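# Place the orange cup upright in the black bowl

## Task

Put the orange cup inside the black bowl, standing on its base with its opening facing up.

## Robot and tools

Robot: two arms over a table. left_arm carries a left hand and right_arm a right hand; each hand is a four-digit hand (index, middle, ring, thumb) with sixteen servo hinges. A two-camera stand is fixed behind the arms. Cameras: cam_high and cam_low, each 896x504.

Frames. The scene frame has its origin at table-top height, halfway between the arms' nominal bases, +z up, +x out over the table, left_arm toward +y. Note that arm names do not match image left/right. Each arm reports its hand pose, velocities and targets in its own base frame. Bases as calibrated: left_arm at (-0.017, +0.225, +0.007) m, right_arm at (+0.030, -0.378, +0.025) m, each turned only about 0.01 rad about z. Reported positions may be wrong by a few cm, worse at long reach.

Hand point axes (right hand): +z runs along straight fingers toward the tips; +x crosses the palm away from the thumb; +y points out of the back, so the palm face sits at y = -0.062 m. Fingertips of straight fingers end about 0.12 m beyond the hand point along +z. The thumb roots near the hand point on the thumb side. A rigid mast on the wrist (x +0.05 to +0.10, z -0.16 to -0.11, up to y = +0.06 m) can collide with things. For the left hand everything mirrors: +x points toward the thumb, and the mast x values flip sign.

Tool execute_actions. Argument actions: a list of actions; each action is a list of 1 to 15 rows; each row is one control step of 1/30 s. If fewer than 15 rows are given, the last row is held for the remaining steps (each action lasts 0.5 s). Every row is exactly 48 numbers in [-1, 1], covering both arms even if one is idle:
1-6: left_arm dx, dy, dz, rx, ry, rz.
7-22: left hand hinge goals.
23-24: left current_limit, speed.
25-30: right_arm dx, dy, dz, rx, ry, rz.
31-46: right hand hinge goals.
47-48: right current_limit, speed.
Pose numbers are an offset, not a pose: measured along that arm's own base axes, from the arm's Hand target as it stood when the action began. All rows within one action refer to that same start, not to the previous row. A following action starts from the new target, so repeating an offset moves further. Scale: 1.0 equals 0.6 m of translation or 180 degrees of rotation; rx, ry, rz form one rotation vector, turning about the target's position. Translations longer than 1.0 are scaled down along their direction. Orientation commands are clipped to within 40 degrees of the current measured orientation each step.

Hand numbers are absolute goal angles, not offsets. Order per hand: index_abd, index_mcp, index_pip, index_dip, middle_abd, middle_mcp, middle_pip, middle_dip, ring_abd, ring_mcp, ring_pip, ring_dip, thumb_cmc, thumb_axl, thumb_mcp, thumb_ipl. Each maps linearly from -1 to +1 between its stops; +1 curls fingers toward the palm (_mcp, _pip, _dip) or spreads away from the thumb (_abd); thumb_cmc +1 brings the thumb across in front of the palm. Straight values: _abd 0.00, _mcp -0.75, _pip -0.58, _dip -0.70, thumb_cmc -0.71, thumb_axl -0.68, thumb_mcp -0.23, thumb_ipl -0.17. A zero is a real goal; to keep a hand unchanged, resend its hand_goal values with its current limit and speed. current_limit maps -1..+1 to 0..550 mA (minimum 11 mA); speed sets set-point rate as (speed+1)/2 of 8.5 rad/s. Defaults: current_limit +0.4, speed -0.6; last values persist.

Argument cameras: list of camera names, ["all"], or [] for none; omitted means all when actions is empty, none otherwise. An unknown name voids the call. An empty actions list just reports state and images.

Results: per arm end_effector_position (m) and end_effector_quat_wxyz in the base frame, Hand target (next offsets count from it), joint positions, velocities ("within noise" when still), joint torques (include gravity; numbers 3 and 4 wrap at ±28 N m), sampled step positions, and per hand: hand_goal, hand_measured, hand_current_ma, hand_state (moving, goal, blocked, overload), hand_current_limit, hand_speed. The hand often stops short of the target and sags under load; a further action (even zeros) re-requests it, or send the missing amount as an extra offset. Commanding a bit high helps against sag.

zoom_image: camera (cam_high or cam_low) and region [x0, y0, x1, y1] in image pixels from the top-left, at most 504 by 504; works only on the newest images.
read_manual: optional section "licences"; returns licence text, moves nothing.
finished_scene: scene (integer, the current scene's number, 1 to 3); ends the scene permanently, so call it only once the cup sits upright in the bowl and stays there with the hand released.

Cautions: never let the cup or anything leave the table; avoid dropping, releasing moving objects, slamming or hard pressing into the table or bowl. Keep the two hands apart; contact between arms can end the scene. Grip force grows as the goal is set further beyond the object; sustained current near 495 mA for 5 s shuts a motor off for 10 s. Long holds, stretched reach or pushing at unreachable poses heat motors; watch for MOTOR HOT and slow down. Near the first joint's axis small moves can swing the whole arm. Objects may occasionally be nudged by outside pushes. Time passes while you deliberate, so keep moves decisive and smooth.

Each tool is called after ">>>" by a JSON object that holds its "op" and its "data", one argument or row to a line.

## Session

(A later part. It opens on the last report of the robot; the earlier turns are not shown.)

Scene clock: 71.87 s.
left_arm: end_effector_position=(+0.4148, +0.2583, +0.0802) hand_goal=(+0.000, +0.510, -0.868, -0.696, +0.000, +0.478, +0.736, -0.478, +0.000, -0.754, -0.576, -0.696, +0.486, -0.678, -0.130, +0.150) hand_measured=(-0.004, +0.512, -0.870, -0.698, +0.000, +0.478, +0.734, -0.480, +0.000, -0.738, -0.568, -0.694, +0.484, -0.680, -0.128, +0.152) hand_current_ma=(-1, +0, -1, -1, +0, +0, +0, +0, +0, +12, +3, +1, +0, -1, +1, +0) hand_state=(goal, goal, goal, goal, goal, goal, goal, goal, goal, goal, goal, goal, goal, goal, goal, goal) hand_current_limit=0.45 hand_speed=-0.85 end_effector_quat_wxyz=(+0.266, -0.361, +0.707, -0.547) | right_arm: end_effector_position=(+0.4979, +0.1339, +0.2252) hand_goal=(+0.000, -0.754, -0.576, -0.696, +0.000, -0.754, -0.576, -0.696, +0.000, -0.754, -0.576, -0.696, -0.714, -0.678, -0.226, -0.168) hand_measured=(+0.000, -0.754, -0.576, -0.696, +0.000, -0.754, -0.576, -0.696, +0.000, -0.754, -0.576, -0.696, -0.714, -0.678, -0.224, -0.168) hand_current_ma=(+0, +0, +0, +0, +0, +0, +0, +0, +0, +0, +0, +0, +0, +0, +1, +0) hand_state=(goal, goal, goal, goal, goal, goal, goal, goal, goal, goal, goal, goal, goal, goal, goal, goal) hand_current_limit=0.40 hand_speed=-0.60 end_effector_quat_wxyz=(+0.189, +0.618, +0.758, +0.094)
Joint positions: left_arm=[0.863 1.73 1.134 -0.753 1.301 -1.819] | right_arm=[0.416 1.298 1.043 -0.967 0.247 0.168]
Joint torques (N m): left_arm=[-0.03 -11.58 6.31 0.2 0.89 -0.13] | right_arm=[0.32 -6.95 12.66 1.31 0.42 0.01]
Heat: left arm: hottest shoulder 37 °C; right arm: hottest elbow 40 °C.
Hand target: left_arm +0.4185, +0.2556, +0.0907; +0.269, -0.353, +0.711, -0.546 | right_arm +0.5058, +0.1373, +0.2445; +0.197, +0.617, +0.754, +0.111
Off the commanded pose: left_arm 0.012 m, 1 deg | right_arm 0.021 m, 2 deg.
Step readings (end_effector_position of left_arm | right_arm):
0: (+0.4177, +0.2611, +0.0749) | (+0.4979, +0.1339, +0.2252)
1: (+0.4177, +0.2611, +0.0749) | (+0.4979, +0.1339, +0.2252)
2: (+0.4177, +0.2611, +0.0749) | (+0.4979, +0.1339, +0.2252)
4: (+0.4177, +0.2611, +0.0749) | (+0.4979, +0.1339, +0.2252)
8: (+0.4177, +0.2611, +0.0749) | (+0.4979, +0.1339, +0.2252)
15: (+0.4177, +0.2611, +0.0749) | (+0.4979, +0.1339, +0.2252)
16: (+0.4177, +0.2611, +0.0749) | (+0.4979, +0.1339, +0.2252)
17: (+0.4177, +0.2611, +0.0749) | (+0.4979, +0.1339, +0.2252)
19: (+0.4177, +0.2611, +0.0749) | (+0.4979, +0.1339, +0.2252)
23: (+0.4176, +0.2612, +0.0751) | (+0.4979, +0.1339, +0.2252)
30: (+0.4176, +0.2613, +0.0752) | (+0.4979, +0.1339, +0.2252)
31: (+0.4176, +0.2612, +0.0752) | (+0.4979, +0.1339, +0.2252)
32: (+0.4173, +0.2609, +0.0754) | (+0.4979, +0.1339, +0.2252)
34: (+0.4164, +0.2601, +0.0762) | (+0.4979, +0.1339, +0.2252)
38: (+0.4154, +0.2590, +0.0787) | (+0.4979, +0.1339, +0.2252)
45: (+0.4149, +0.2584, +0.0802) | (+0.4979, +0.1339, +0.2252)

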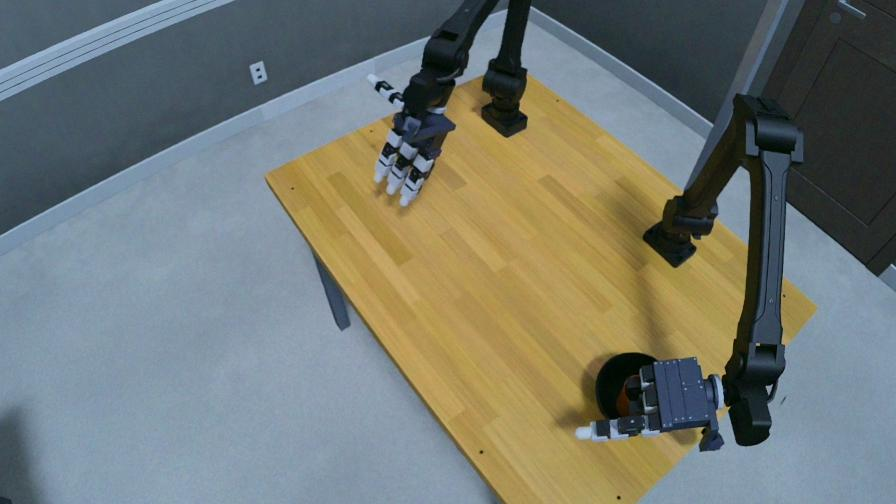

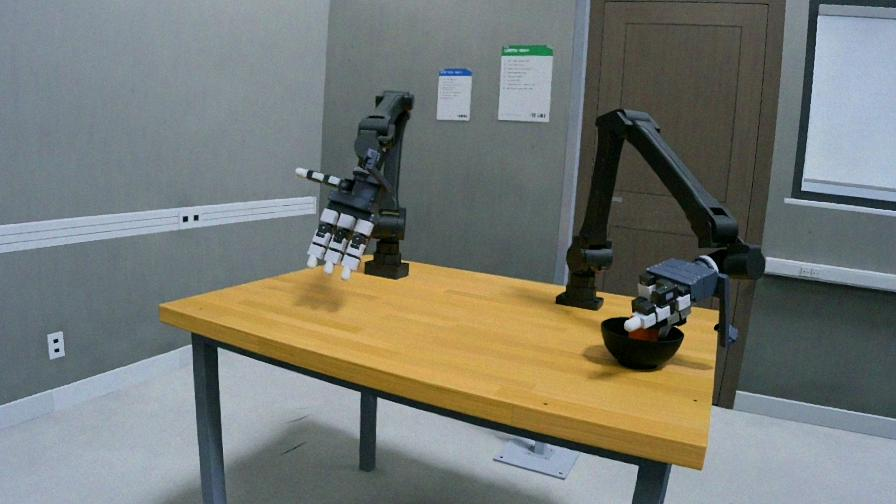

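>>> {"op": "execute_actions", "data": {
  "actions": [
    [[0.004,0.005,0.025,0,0,0, 0,0.51,-0.8686,-0.696, 0,0.479,0.737,-0.478, 0,-0.754,-0.576,-0.696, 0.486,-0.678,-0.13,0.15, 0.45,-0.85, 0,0,0,0,0,0, 0,-0.754,-0.576,-0.696, 0,-0.754,-0.576,-0.696, 0,-0.754,-0.576,-0.696, -0.714,-0.678,-0.226,-0.168, 0.4,-0.6]],
    [[0.002,0.002,0.025,0,0,0, 0,0.51,-0.8686,-0.696, 0,0.479,0.737,-0.478, 0,-0.754,-0.576,-0.696, 0.486,-0.678,-0.13,0.15, 0.45,-0.85, 0,0,0,0,0,0, 0,-0.754,-0.576,-0.696, 0,-0.754,-0.576,-0.696, 0,-0.754,-0.576,-0.696, -0.714,-0.678,-0.226,-0.168, 0.4,-0.6]]
  ],
  "cameras": ["all"]
}}

>>> {"op": "zoom_image", "data": {
  "camera": "cam_high",
  "region": [590, 345, 690, 440]
}}

>>> {"op": "zoom_image", "data": {
  "camera": "cam_low",
  "region": [590, 270, 700, 380]
}}

Scene clock: 73.30 s.
left_arm: end_effector_position=(+0.4056, +0.2477, +0.0956) hand_goal=(+0.000, +0.510, -0.868, -0.696, +0.000, +0.478, +0.736, -0.478, +0.000, -0.754, -0.576, -0.696, +0.486, -0.678, -0.130, +0.150) hand_measured=(-0.002, +0.510, -0.870, -0.698, +0.000, +0.478, +0.734, -0.480, +0.000, -0.738, -0.568, -0.694, +0.486, -0.680, -0.128, +0.152) hand_current_ma=(+0, +0, -1, -1, +0, +0, +0, +0, +0, +12, +3, +1, +0, -1, +1, +0) hand_state=(goal, goal, goal, goal, goal, goal, goal, goal, goal, goal, goal, goal, goal, goal, goal, goal) hand_current_limit=0.45 hand_speed=-0.85 end_effector_quat_wxyz=(+0.250, -0.373, +0.702, -0.553) | right_arm: end_effector_position=(+0.4979, +0.1339, +0.2252) hand_goal=(+0.000, -0.754, -0.576, -0.696, +0.000, -0.754, -0.576, -0.696, +0.000, -0.754, -0.576, -0.696, -0.714, -0.678, -0.226, -0.168) hand_measured=(+0.000, -0.754, -0.576, -0.696, +0.000, -0.754, -0.576, -0.696, +0.000, -0.754, -0.576, -0.696, -0.714, -0.678, -0.224, -0.168) hand_current_ma=(+0, +0, +0, +0, +0, +0, +0, +0, +0, +0, +0, +0, +0, +0, +1, +0) hand_state=(goal, goal, goal, goal, goal, goal, goal, goal, goal, goal, goal, goal, goal, goal, goal, goal) hand_current_limit=0.40 hand_speed=-0.60 end_effector_quat_wxyz=(+0.189, +0.618, +0.758, +0.094)
Joint positions: left_arm=[0.863 1.695 1.134 -0.831 1.3 -1.819] | right_arm=[0.416 1.298 1.043 -0.967 0.247 0.168]
Joint torques (N m): left_arm=[0.03 -10.99 9.81 0.23 0.93 -0.16] | right_arm=[0.26 -7.06 12.66 1.31 0.41 0]
Heat: left arm: hottest shoulder 37 °C; right arm: hottest elbow 41 °C.
Hand target: left_arm +0.4221, +0.2598, +0.1207; +0.269, -0.353, +0.711, -0.545 | right_arm +0.5058, +0.1373, +0.2445; +0.197, +0.617, +0.754, +0.111
Off the commanded pose: left_arm 0.032 m, 3 deg | right_arm 0.021 m, 2 deg.
Step readings (end_effector_position of left_arm | right_arm):
0: (+0.4148, +0.2583, +0.0802) | (+0.4979, +0.1339, +0.2252)
1: (+0.4147, +0.2583, +0.0801) | (+0.4979, +0.1339, +0.2252)
2: (+0.4143, +0.2579, +0.0803) | (+0.4979, +0.1339, +0.2252)
4: (+0.4129, +0.2563, +0.0813) | (+0.4979, +0.1339, +0.2252)
8: (+0.4111, +0.2542, +0.0845) | (+0.4979, +0.1339, +0.2252)
15: (+0.4101, +0.2530, +0.0869) | (+0.4979, +0.1339, +0.2252)
16: (+0.4100, +0.2529, +0.0869) | (+0.4979, +0.1339, +0.2252)
17: (+0.4096, +0.2524, +0.0871) | (+0.4979, +0.1339, +0.2252)
19: (+0.4084, +0.2510, +0.0883) | (+0.4979, +0.1339, +0.2252)
23: (+0.4068, +0.2491, +0.0925) | (+0.4979, +0.1339, +0.2252)
30: (+0.4058, +0.2480, +0.0955) | (+0.4979, +0.1339, +0.2252)

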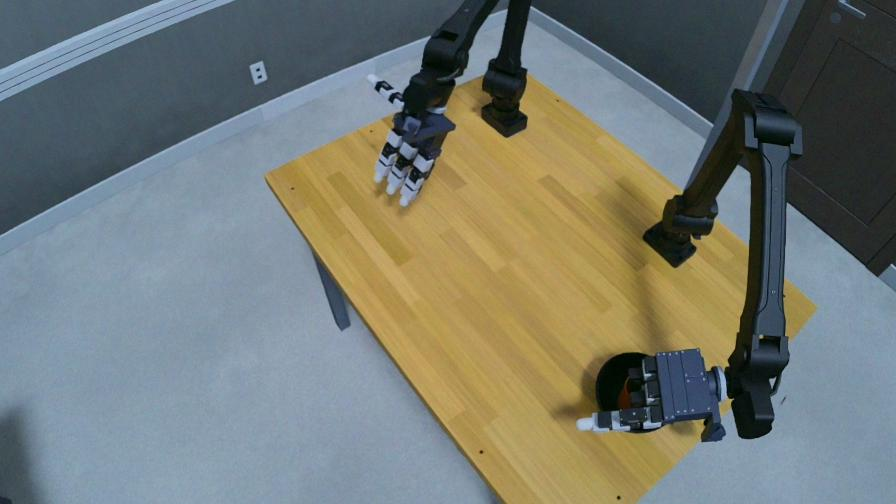

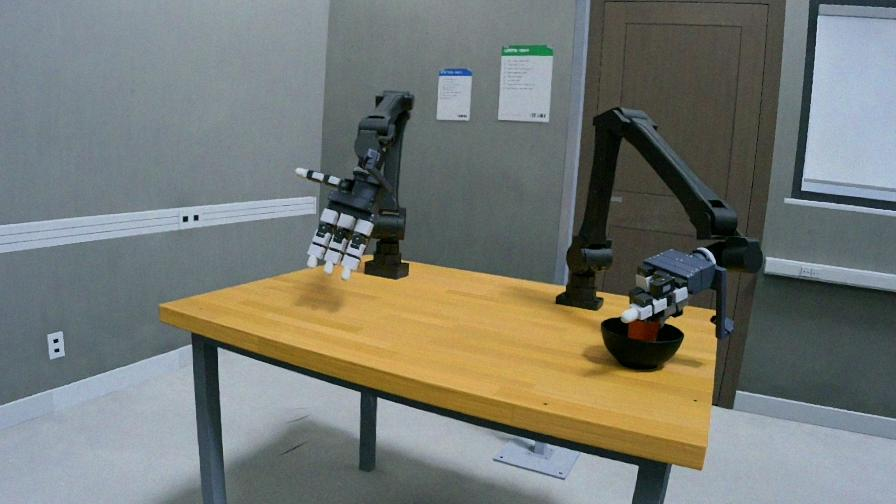

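Scaled by 5.040 from the camera's 896x504 image, which has a finer 1280x720 frame.

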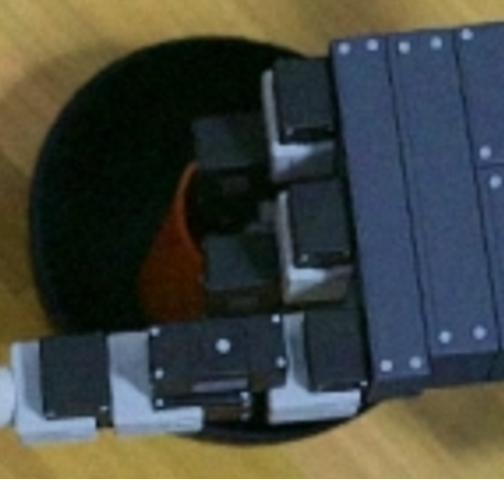

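Scaled by 4.582 from the camera's 896x504 image, which has a finer 1280x720 frame.

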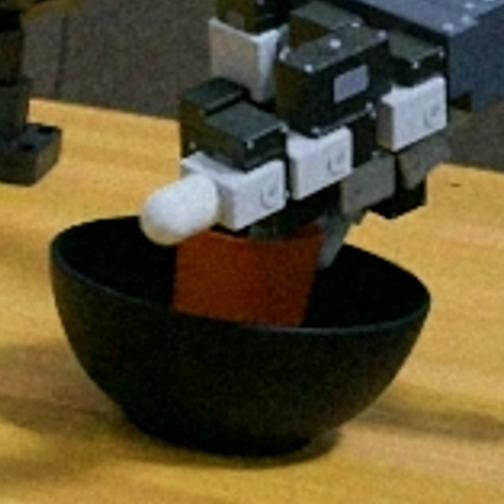

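>>> {"op": "execute_actions", "data": {
  "actions": [
    [[0.006,0.008,0.025,0,0,0, 0,0.51,-0.8686,-0.696, 0,0.479,0.737,-0.478, 0,-0.754,-0.576,-0.696, 0.486,-0.678,-0.13,0.15, 0.45,-0.85, 0,0,0,0,0,0, 0,-0.754,-0.576,-0.696, 0,-0.754,-0.576,-0.696, 0,-0.754,-0.576,-0.696, -0.714,-0.678,-0.226,-0.168, 0.4,-0.6]]
  ],
  "cameras": ["all"]
}}

>>> {"op": "zoom_image", "data": {
  "camera": "cam_low",
  "region": [590, 270, 700, 380]
}}

Scene clock: 74.30 s.
left_arm: end_effector_position=(+0.4095, +0.2523, +0.1106) hand_goal=(+0.000, +0.510, -0.868, -0.696, +0.000, +0.478, +0.736, -0.478, +0.000, -0.754, -0.576, -0.696, +0.486, -0.678, -0.130, +0.150) hand_measured=(-0.002, +0.510, -0.870, -0.698, +0.000, +0.476, +0.734, -0.480, +0.000, -0.738, -0.568, -0.694, +0.486, -0.680, -0.128, +0.152) hand_current_ma=(+0, +0, -1, -1, +0, +0, +0, +0, +0, +12, +3, +1, +0, -1, +1, +0) hand_state=(goal, goal, goal, goal, goal, goal, goal, goal, goal, goal, goal, goal, goal, goal, goal, goal) hand_current_limit=0.45 hand_speed=-0.85 end_effector_quat_wxyz=(+0.249, -0.373, +0.702, -0.553) | right_arm: end_effector_position=(+0.4979, +0.1339, +0.2252) hand_goal=(+0.000, -0.754, -0.576, -0.696, +0.000, -0.754, -0.576, -0.696, +0.000, -0.754, -0.576, -0.696, -0.714, -0.678, -0.226, -0.168) hand_measured=(+0.000, -0.754, -0.576, -0.696, +0.000, -0.754, -0.576, -0.696, +0.000, -0.754, -0.576, -0.696, -0.714, -0.678, -0.224, -0.168) hand_current_ma=(+0, +0, +0, +0, +0, +0, +0, +0, +0, +0, +0, +0, +0, +0, +1, +0) hand_state=(goal, goal, goal, goal, goal, goal, goal, goal, goal, goal, goal, goal, goal, goal, goal, goal) hand_current_limit=0.40 hand_speed=-0.60 end_effector_quat_wxyz=(+0.189, +0.618, +0.758, +0.094)
Joint positions: left_arm=[0.863 1.689 1.172 -0.877 1.3 -1.819] | right_arm=[0.416 1.298 1.043 -0.967 0.247 0.168]
Joint torques (N m): left_arm=[0.21 -10.93 10.09 0.01 0.94 -0.14] | right_arm=[0.32 -6.95 12.63 1.32 0.42 0]
Heat: left arm: hottest shoulder 37 °C; right arm: hottest elbow 41 °C.
Hand target: left_arm +0.4257, +0.2646, +0.1359; +0.269, -0.352, +0.711, -0.545 | right_arm +0.5058, +0.1373, +0.2445; +0.197, +0.617, +0.754, +0.111
Off the commanded pose: left_arm 0.032 m, 4 deg | right_arm 0.021 m, 2 deg.
Step readings (end_effector_position of left_arm | right_arm):
0: (+0.4056, +0.2477, +0.0956) | (+0.4979, +0.1339, +0.2252)
1: (+0.4055, +0.2476, +0.0956) | (+0.4979, +0.1339, +0.2252)
2: (+0.4054, +0.2475, +0.0959) | (+0.4979, +0.1339, +0.2252)
4: (+0.4056, +0.2477, +0.0980) | (+0.4979, +0.1339, +0.2252)
8: (+0.4082, +0.2508, +0.1047) | (+0.4979, +0.1339, +0.2252)
15: (+0.4100, +0.2529, +0.1106) | (+0.4979, +0.1339, +0.2252)

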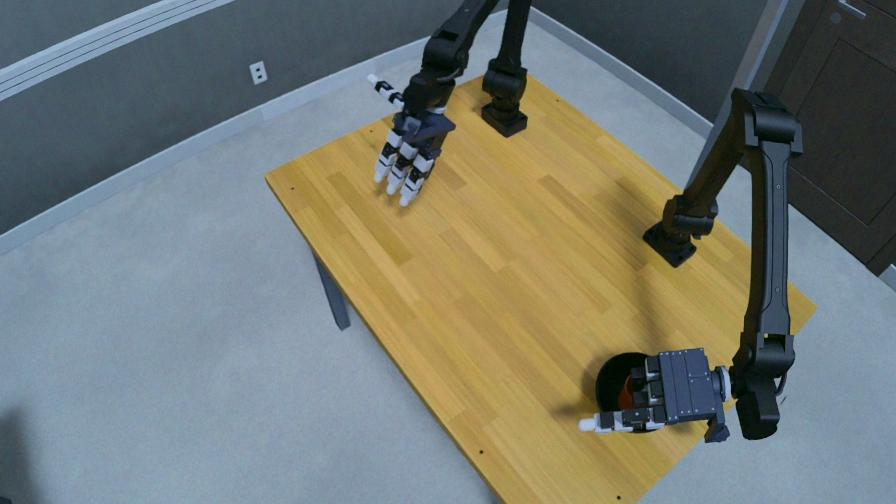

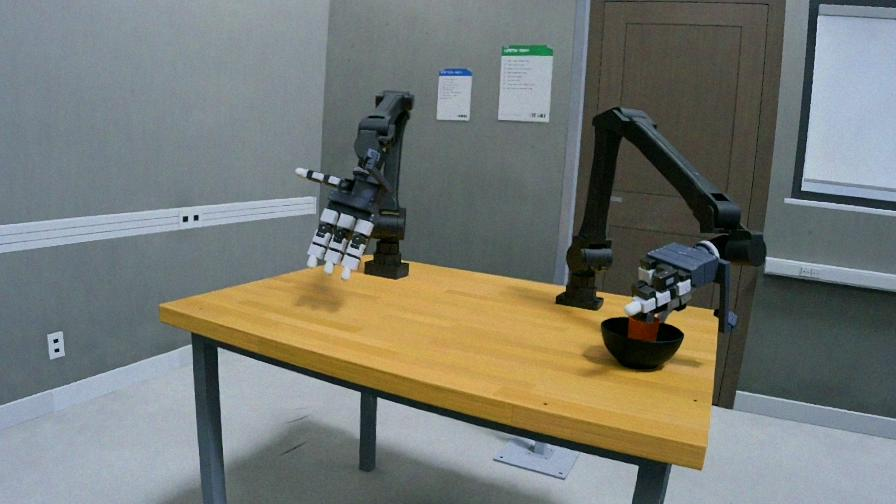

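Scaled by 4.582 from the camera's 896x504 image, which has a finer 1280x720 frame.

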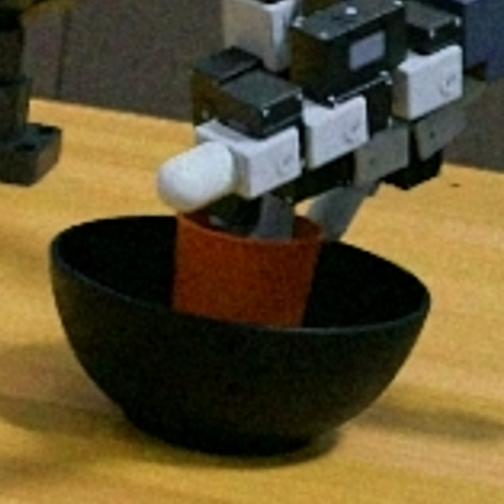

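>>> {"op": "execute_actions", "data": {
  "actions": [
    [[0.006,0.006,0.05,0,0,0,0,0.51,-0.8686,-0.696,0,0.479,0.737,-0.478,0,-0.754,-0.576,-0.696,0.486,-0.678,-0.13,0.15,0.45,-0.85,0,0,0,0,0,0,0,-0.754,-0.576,-0.696,0,-0.754,-0.576,-0.696,0,-0.754,-0.576,-0.696,-0.714,-0.678,-0.226,-0.168,0.4,-0.6]]
  ],
  "cameras": ["all"]
}}

Scene clock: 76.00 s.
left_arm: end_effector_position=(+0.4141, +0.2578, +0.1425) hand_goal=(+0.000, +0.510, -0.868, -0.696, +0.000, +0.478, +0.736, -0.478, +0.000, -0.754, -0.576, -0.696, +0.486, -0.678, -0.130, +0.150) hand_measured=(-0.002, +0.510, -0.870, -0.698, +0.000, +0.476, +0.734, -0.480, +0.000, -0.738, -0.568, -0.694, +0.486, -0.680, -0.128, +0.152) hand_current_ma=(+0, +0, -1, -1, +0, +0, +0, +0, +0, +12, +3, +1, +0, -1, +1, +0) hand_state=(goal, goal, goal, goal, goal, goal, goal, goal, goal, goal, goal, goal, goal, goal, goal, goal) hand_current_limit=0.45 hand_speed=-0.85 end_effector_quat_wxyz=(+0.252, -0.372, +0.703, -0.552) | right_arm: end_effector_position=(+0.4979, +0.1339, +0.2252) hand_goal=(+0.000, -0.754, -0.576, -0.696, +0.000, -0.754, -0.576, -0.696, +0.000, -0.754, -0.576, -0.696, -0.714, -0.678, -0.226, -0.168) hand_measured=(+0.000, -0.754, -0.576, -0.696, +0.000, -0.754, -0.576, -0.696, +0.000, -0.754, -0.576, -0.696, -0.714, -0.678, -0.224, -0.168) hand_current_ma=(+0, +0, +0, +0, +0, +0, +0, +0, +0, +0, +0, +0, +0, +0, +1, +0) hand_state=(goal, goal, goal, goal, goal, goal, goal, goal, goal, goal, goal, goal, goal, goal, goal, goal) hand_current_limit=0.40 hand_speed=-0.60 end_effector_quat_wxyz=(+0.189, +0.618, +0.758, +0.094)
Joint positions: left_arm=[0.863 1.663 1.231 -0.952 1.299 -1.823] | right_arm=[0.416 1.298 1.043 -0.967 0.247 0.168]
Joint torques (N m): left_arm=[0.15 -10.52 10.4 0.12 0.95 -0.14] | right_arm=[0.26 -7 12.67 1.29 0.41 0]
Heat: left arm: hottest shoulder 37 °C; right arm: hottest elbow 41 °C.
Hand target: left_arm +0.4293, +0.2682, +0.1657; +0.269, -0.353, +0.711, -0.545 | right_arm +0.5058, +0.1373, +0.2445; +0.197, +0.617, +0.754, +0.111
Off the commanded pose: left_arm 0.030 m, 3 deg | right_arm 0.021 m, 2 deg.
Step readings (end_effector_position of left_arm | right_arm):
0: (+0.4095, +0.2523, +0.1106) | (+0.4979, +0.1339, +0.2252)
1: (+0.4095, +0.2522, +0.1106) | (+0.4979, +0.1339, +0.2252)
2: (+0.4093, +0.2521, +0.1114) | (+0.4979, +0.1339, +0.2252)
4: (+0.4091, +0.2520, +0.1146) | (+0.4979, +0.1339, +0.2252)
8: (+0.4117, +0.2550, +0.1284) | (+0.4979, +0.1339, +0.2252)
15: (+0.4150, +0.2588, +0.1425) | (+0.4979, +0.1339, +0.2252)

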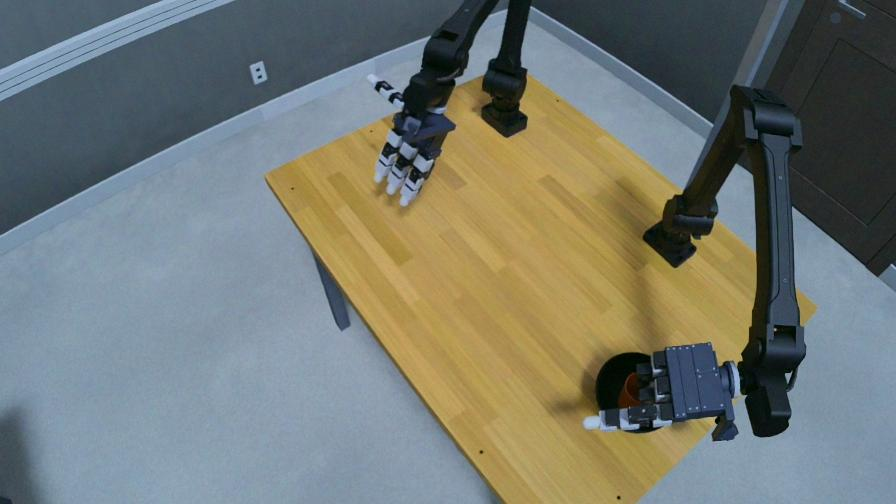

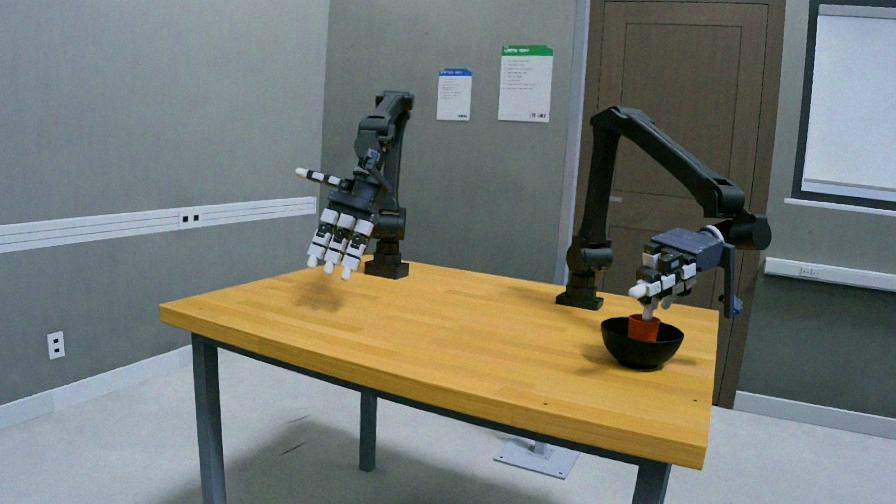

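>>> {"op": "execute_actions", "data": {
  "actions": [
    [[0.0,0.0,0.05,0,0,0,0,0.51,-0.8686,-0.696,0,0.479,0.737,-0.478,0,-0.754,-0.576,-0.696,0.486,-0.678,-0.13,0.15,0.45,-0.85,0,0,0,0,0,0,0,-0.754,-0.576,-0.696,0,-0.754,-0.576,-0.696,0,-0.754,-0.576,-0.696,-0.714,-0.678,-0.226,-0.168,0.4,-0.6]],
    [[0.0,0.0,0.08,0,0,0,0,0.51,-0.8686,-0.696,0,0.479,0.737,-0.478,0,-0.754,-0.576,-0.696,0.486,-0.678,-0.13,0.15,0.45,-0.85,0,0,0,0,0,0,0,-0.754,-0.576,-0.696,0,-0.754,-0.576,-0.696,0,-0.754,-0.576,-0.696,-0.714,-0.678,-0.226,-0.168,0.4,-0.6]],
    [[0.0,0.0,0.1,0,0,0,0,0.51,-0.8686,-0.696,0,0.479,0.737,-0.478,0,-0.754,-0.576,-0.696,0.486,-0.678,-0.13,0.15,0.45,-0.85,0,0,0,0,0,0,0,-0.754,-0.576,-0.696,0,-0.754,-0.576,-0.696,0,-0.754,-0.576,-0.696,-0.714,-0.678,-0.226,-0.168,0.4,-0.6]]
  ],
  "cameras": ["all"]
}}

>>> {"op": "zoom_image", "data": {
  "camera": "cam_high",
  "region": [560, 320, 740, 460]
}}

>>> {"op": "zoom_image", "data": {
  "camera": "cam_low",
  "region": [560, 280, 740, 400]
}}

Scene clock: 78.17 s.
left_arm: end_effector_position=(+0.4164, +0.2601, +0.2813) hand_goal=(+0.000, +0.510, -0.868, -0.696, +0.000, +0.478, +0.736, -0.478, +0.000, -0.754, -0.576, -0.696, +0.486, -0.678, -0.130, +0.150) hand_measured=(-0.002, +0.510, -0.870, -0.698, +0.000, +0.476, +0.734, -0.480, +0.000, -0.738, -0.568, -0.694, +0.486, -0.680, -0.128, +0.152) hand_current_ma=(+0, +0, -1, -1, +0, +0, +0, +0, +0, +12, +3, +1, +0, -1, +1, +0) hand_state=(goal, goal, goal, goal, goal, goal, goal, goal, goal, goal, goal, goal, goal, goal, goal, goal) hand_current_limit=0.45 hand_speed=-0.85 end_effector_quat_wxyz=(+0.251, -0.375, +0.701, -0.552) | right_arm: end_effector_position=(+0.4979, +0.1339, +0.2252) hand_goal=(+0.000, -0.754, -0.576, -0.696, +0.000, -0.754, -0.576, -0.696, +0.000, -0.754, -0.576, -0.696, -0.714, -0.678, -0.226, -0.168) hand_measured=(+0.000, -0.754, -0.576, -0.696, +0.000, -0.754, -0.576, -0.696, +0.000, -0.754, -0.576, -0.696, -0.714, -0.678, -0.224, -0.168) hand_current_ma=(+0, +0, +0, +0, +0, +0, +0, +0, +0, +0, +0, +0, +0, +0, +1, +0) hand_state=(goal, goal, goal, goal, goal, goal, goal, goal, goal, goal, goal, goal, goal, goal, goal, goal) hand_current_limit=0.40 hand_speed=-0.60 end_effector_quat_wxyz=(+0.189, +0.618, +0.758, +0.094)
Joint positions: left_arm=[0.863 1.578 1.503 -1.294 1.299 -1.845] | right_arm=[0.416 1.298 1.043 -0.967 0.247 0.168]
Joint torques (N m): left_arm=[0.15 -9.41 11.62 0.16 0.96 -0.04] | right_arm=[0.26 -7 12.64 1.29 0.42 0]
Heat: left arm: hottest shoulder 37 °C; right arm: hottest elbow 41 °C.
Hand target: left_arm +0.4292, +0.2681, +0.3038; +0.269, -0.353, +0.711, -0.545 | right_arm +0.5058, +0.1373, +0.2445; +0.197, +0.617, +0.754, +0.111
Off the commanded pose: left_arm 0.027 m, 4 deg | right_arm 0.021 m, 2 deg.
Step readings (end_effector_position of left_arm | right_arm):
0: (+0.4141, +0.2577, +0.1425) | (+0.4979, +0.1339, +0.2252)
1: (+0.4140, +0.2577, +0.1425) | (+0.4979, +0.1339, +0.2252)
2: (+0.4137, +0.2573, +0.1431) | (+0.4979, +0.1339, +0.2252)
4: (+0.4130, +0.2564, +0.1458) | (+0.4979, +0.1339, +0.2252)
8: (+0.4134, +0.2569, +0.1564) | (+0.4979, +0.1339, +0.2252)
15: (+0.4154, +0.2592, +0.1700) | (+0.4979, +0.1339, +0.2252)
16: (+0.4153, +0.2591, +0.1704) | (+0.4979, +0.1339, +0.2252)
17: (+0.4148, +0.2585, +0.1713) | (+0.4979, +0.1339, +0.2252)
19: (+0.4136, +0.2572, +0.1764) | (+0.4979, +0.1339, +0.2252)
23: (+0.4144, +0.2580, +0.1968) | (+0.4979, +0.1339, +0.2252)
30: (+0.4172, +0.2612, +0.2218) | (+0.4979, +0.1339, +0.2252)
31: (+0.4170, +0.2610, +0.2223) | (+0.4979, +0.1339, +0.2252)
32: (+0.4163, +0.2602, +0.2235) | (+0.4979, +0.1339, +0.2252)
34: (+0.4150, +0.2587, +0.2298) | (+0.4979, +0.1339, +0.2252)
38: (+0.4172, +0.2611, +0.2539) | (+0.4979, +0.1339, +0.2252)
45: (+0.4185, +0.2625, +0.2811) | (+0.4979, +0.1339, +0.2252)

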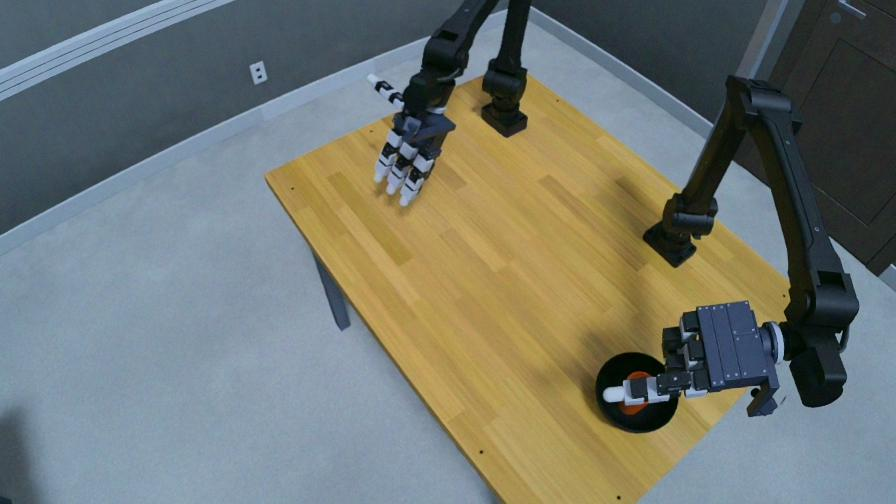

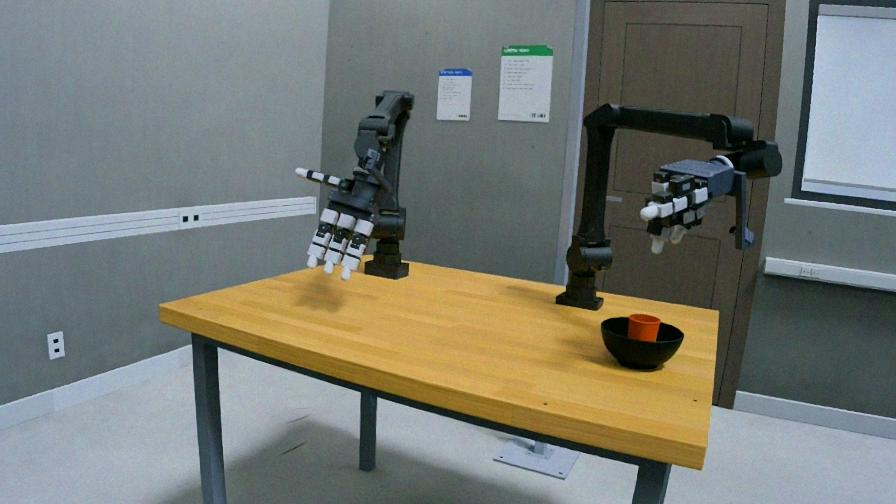

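Scaled by 2.800 from the camera's 896x504 image, which has a finer 1280x720 frame.

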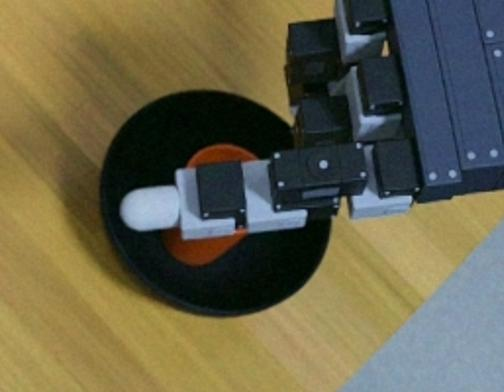

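Scaled by 2.800 from the camera's 896x504 image, which has a finer 1280x720 frame.

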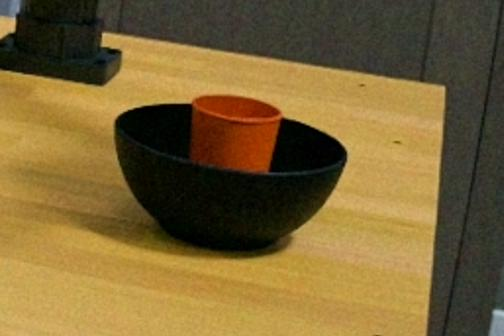

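>>> {"op": "finished_scene", "data": {
  "scene": 1
}}

The scene is finished: the task was done.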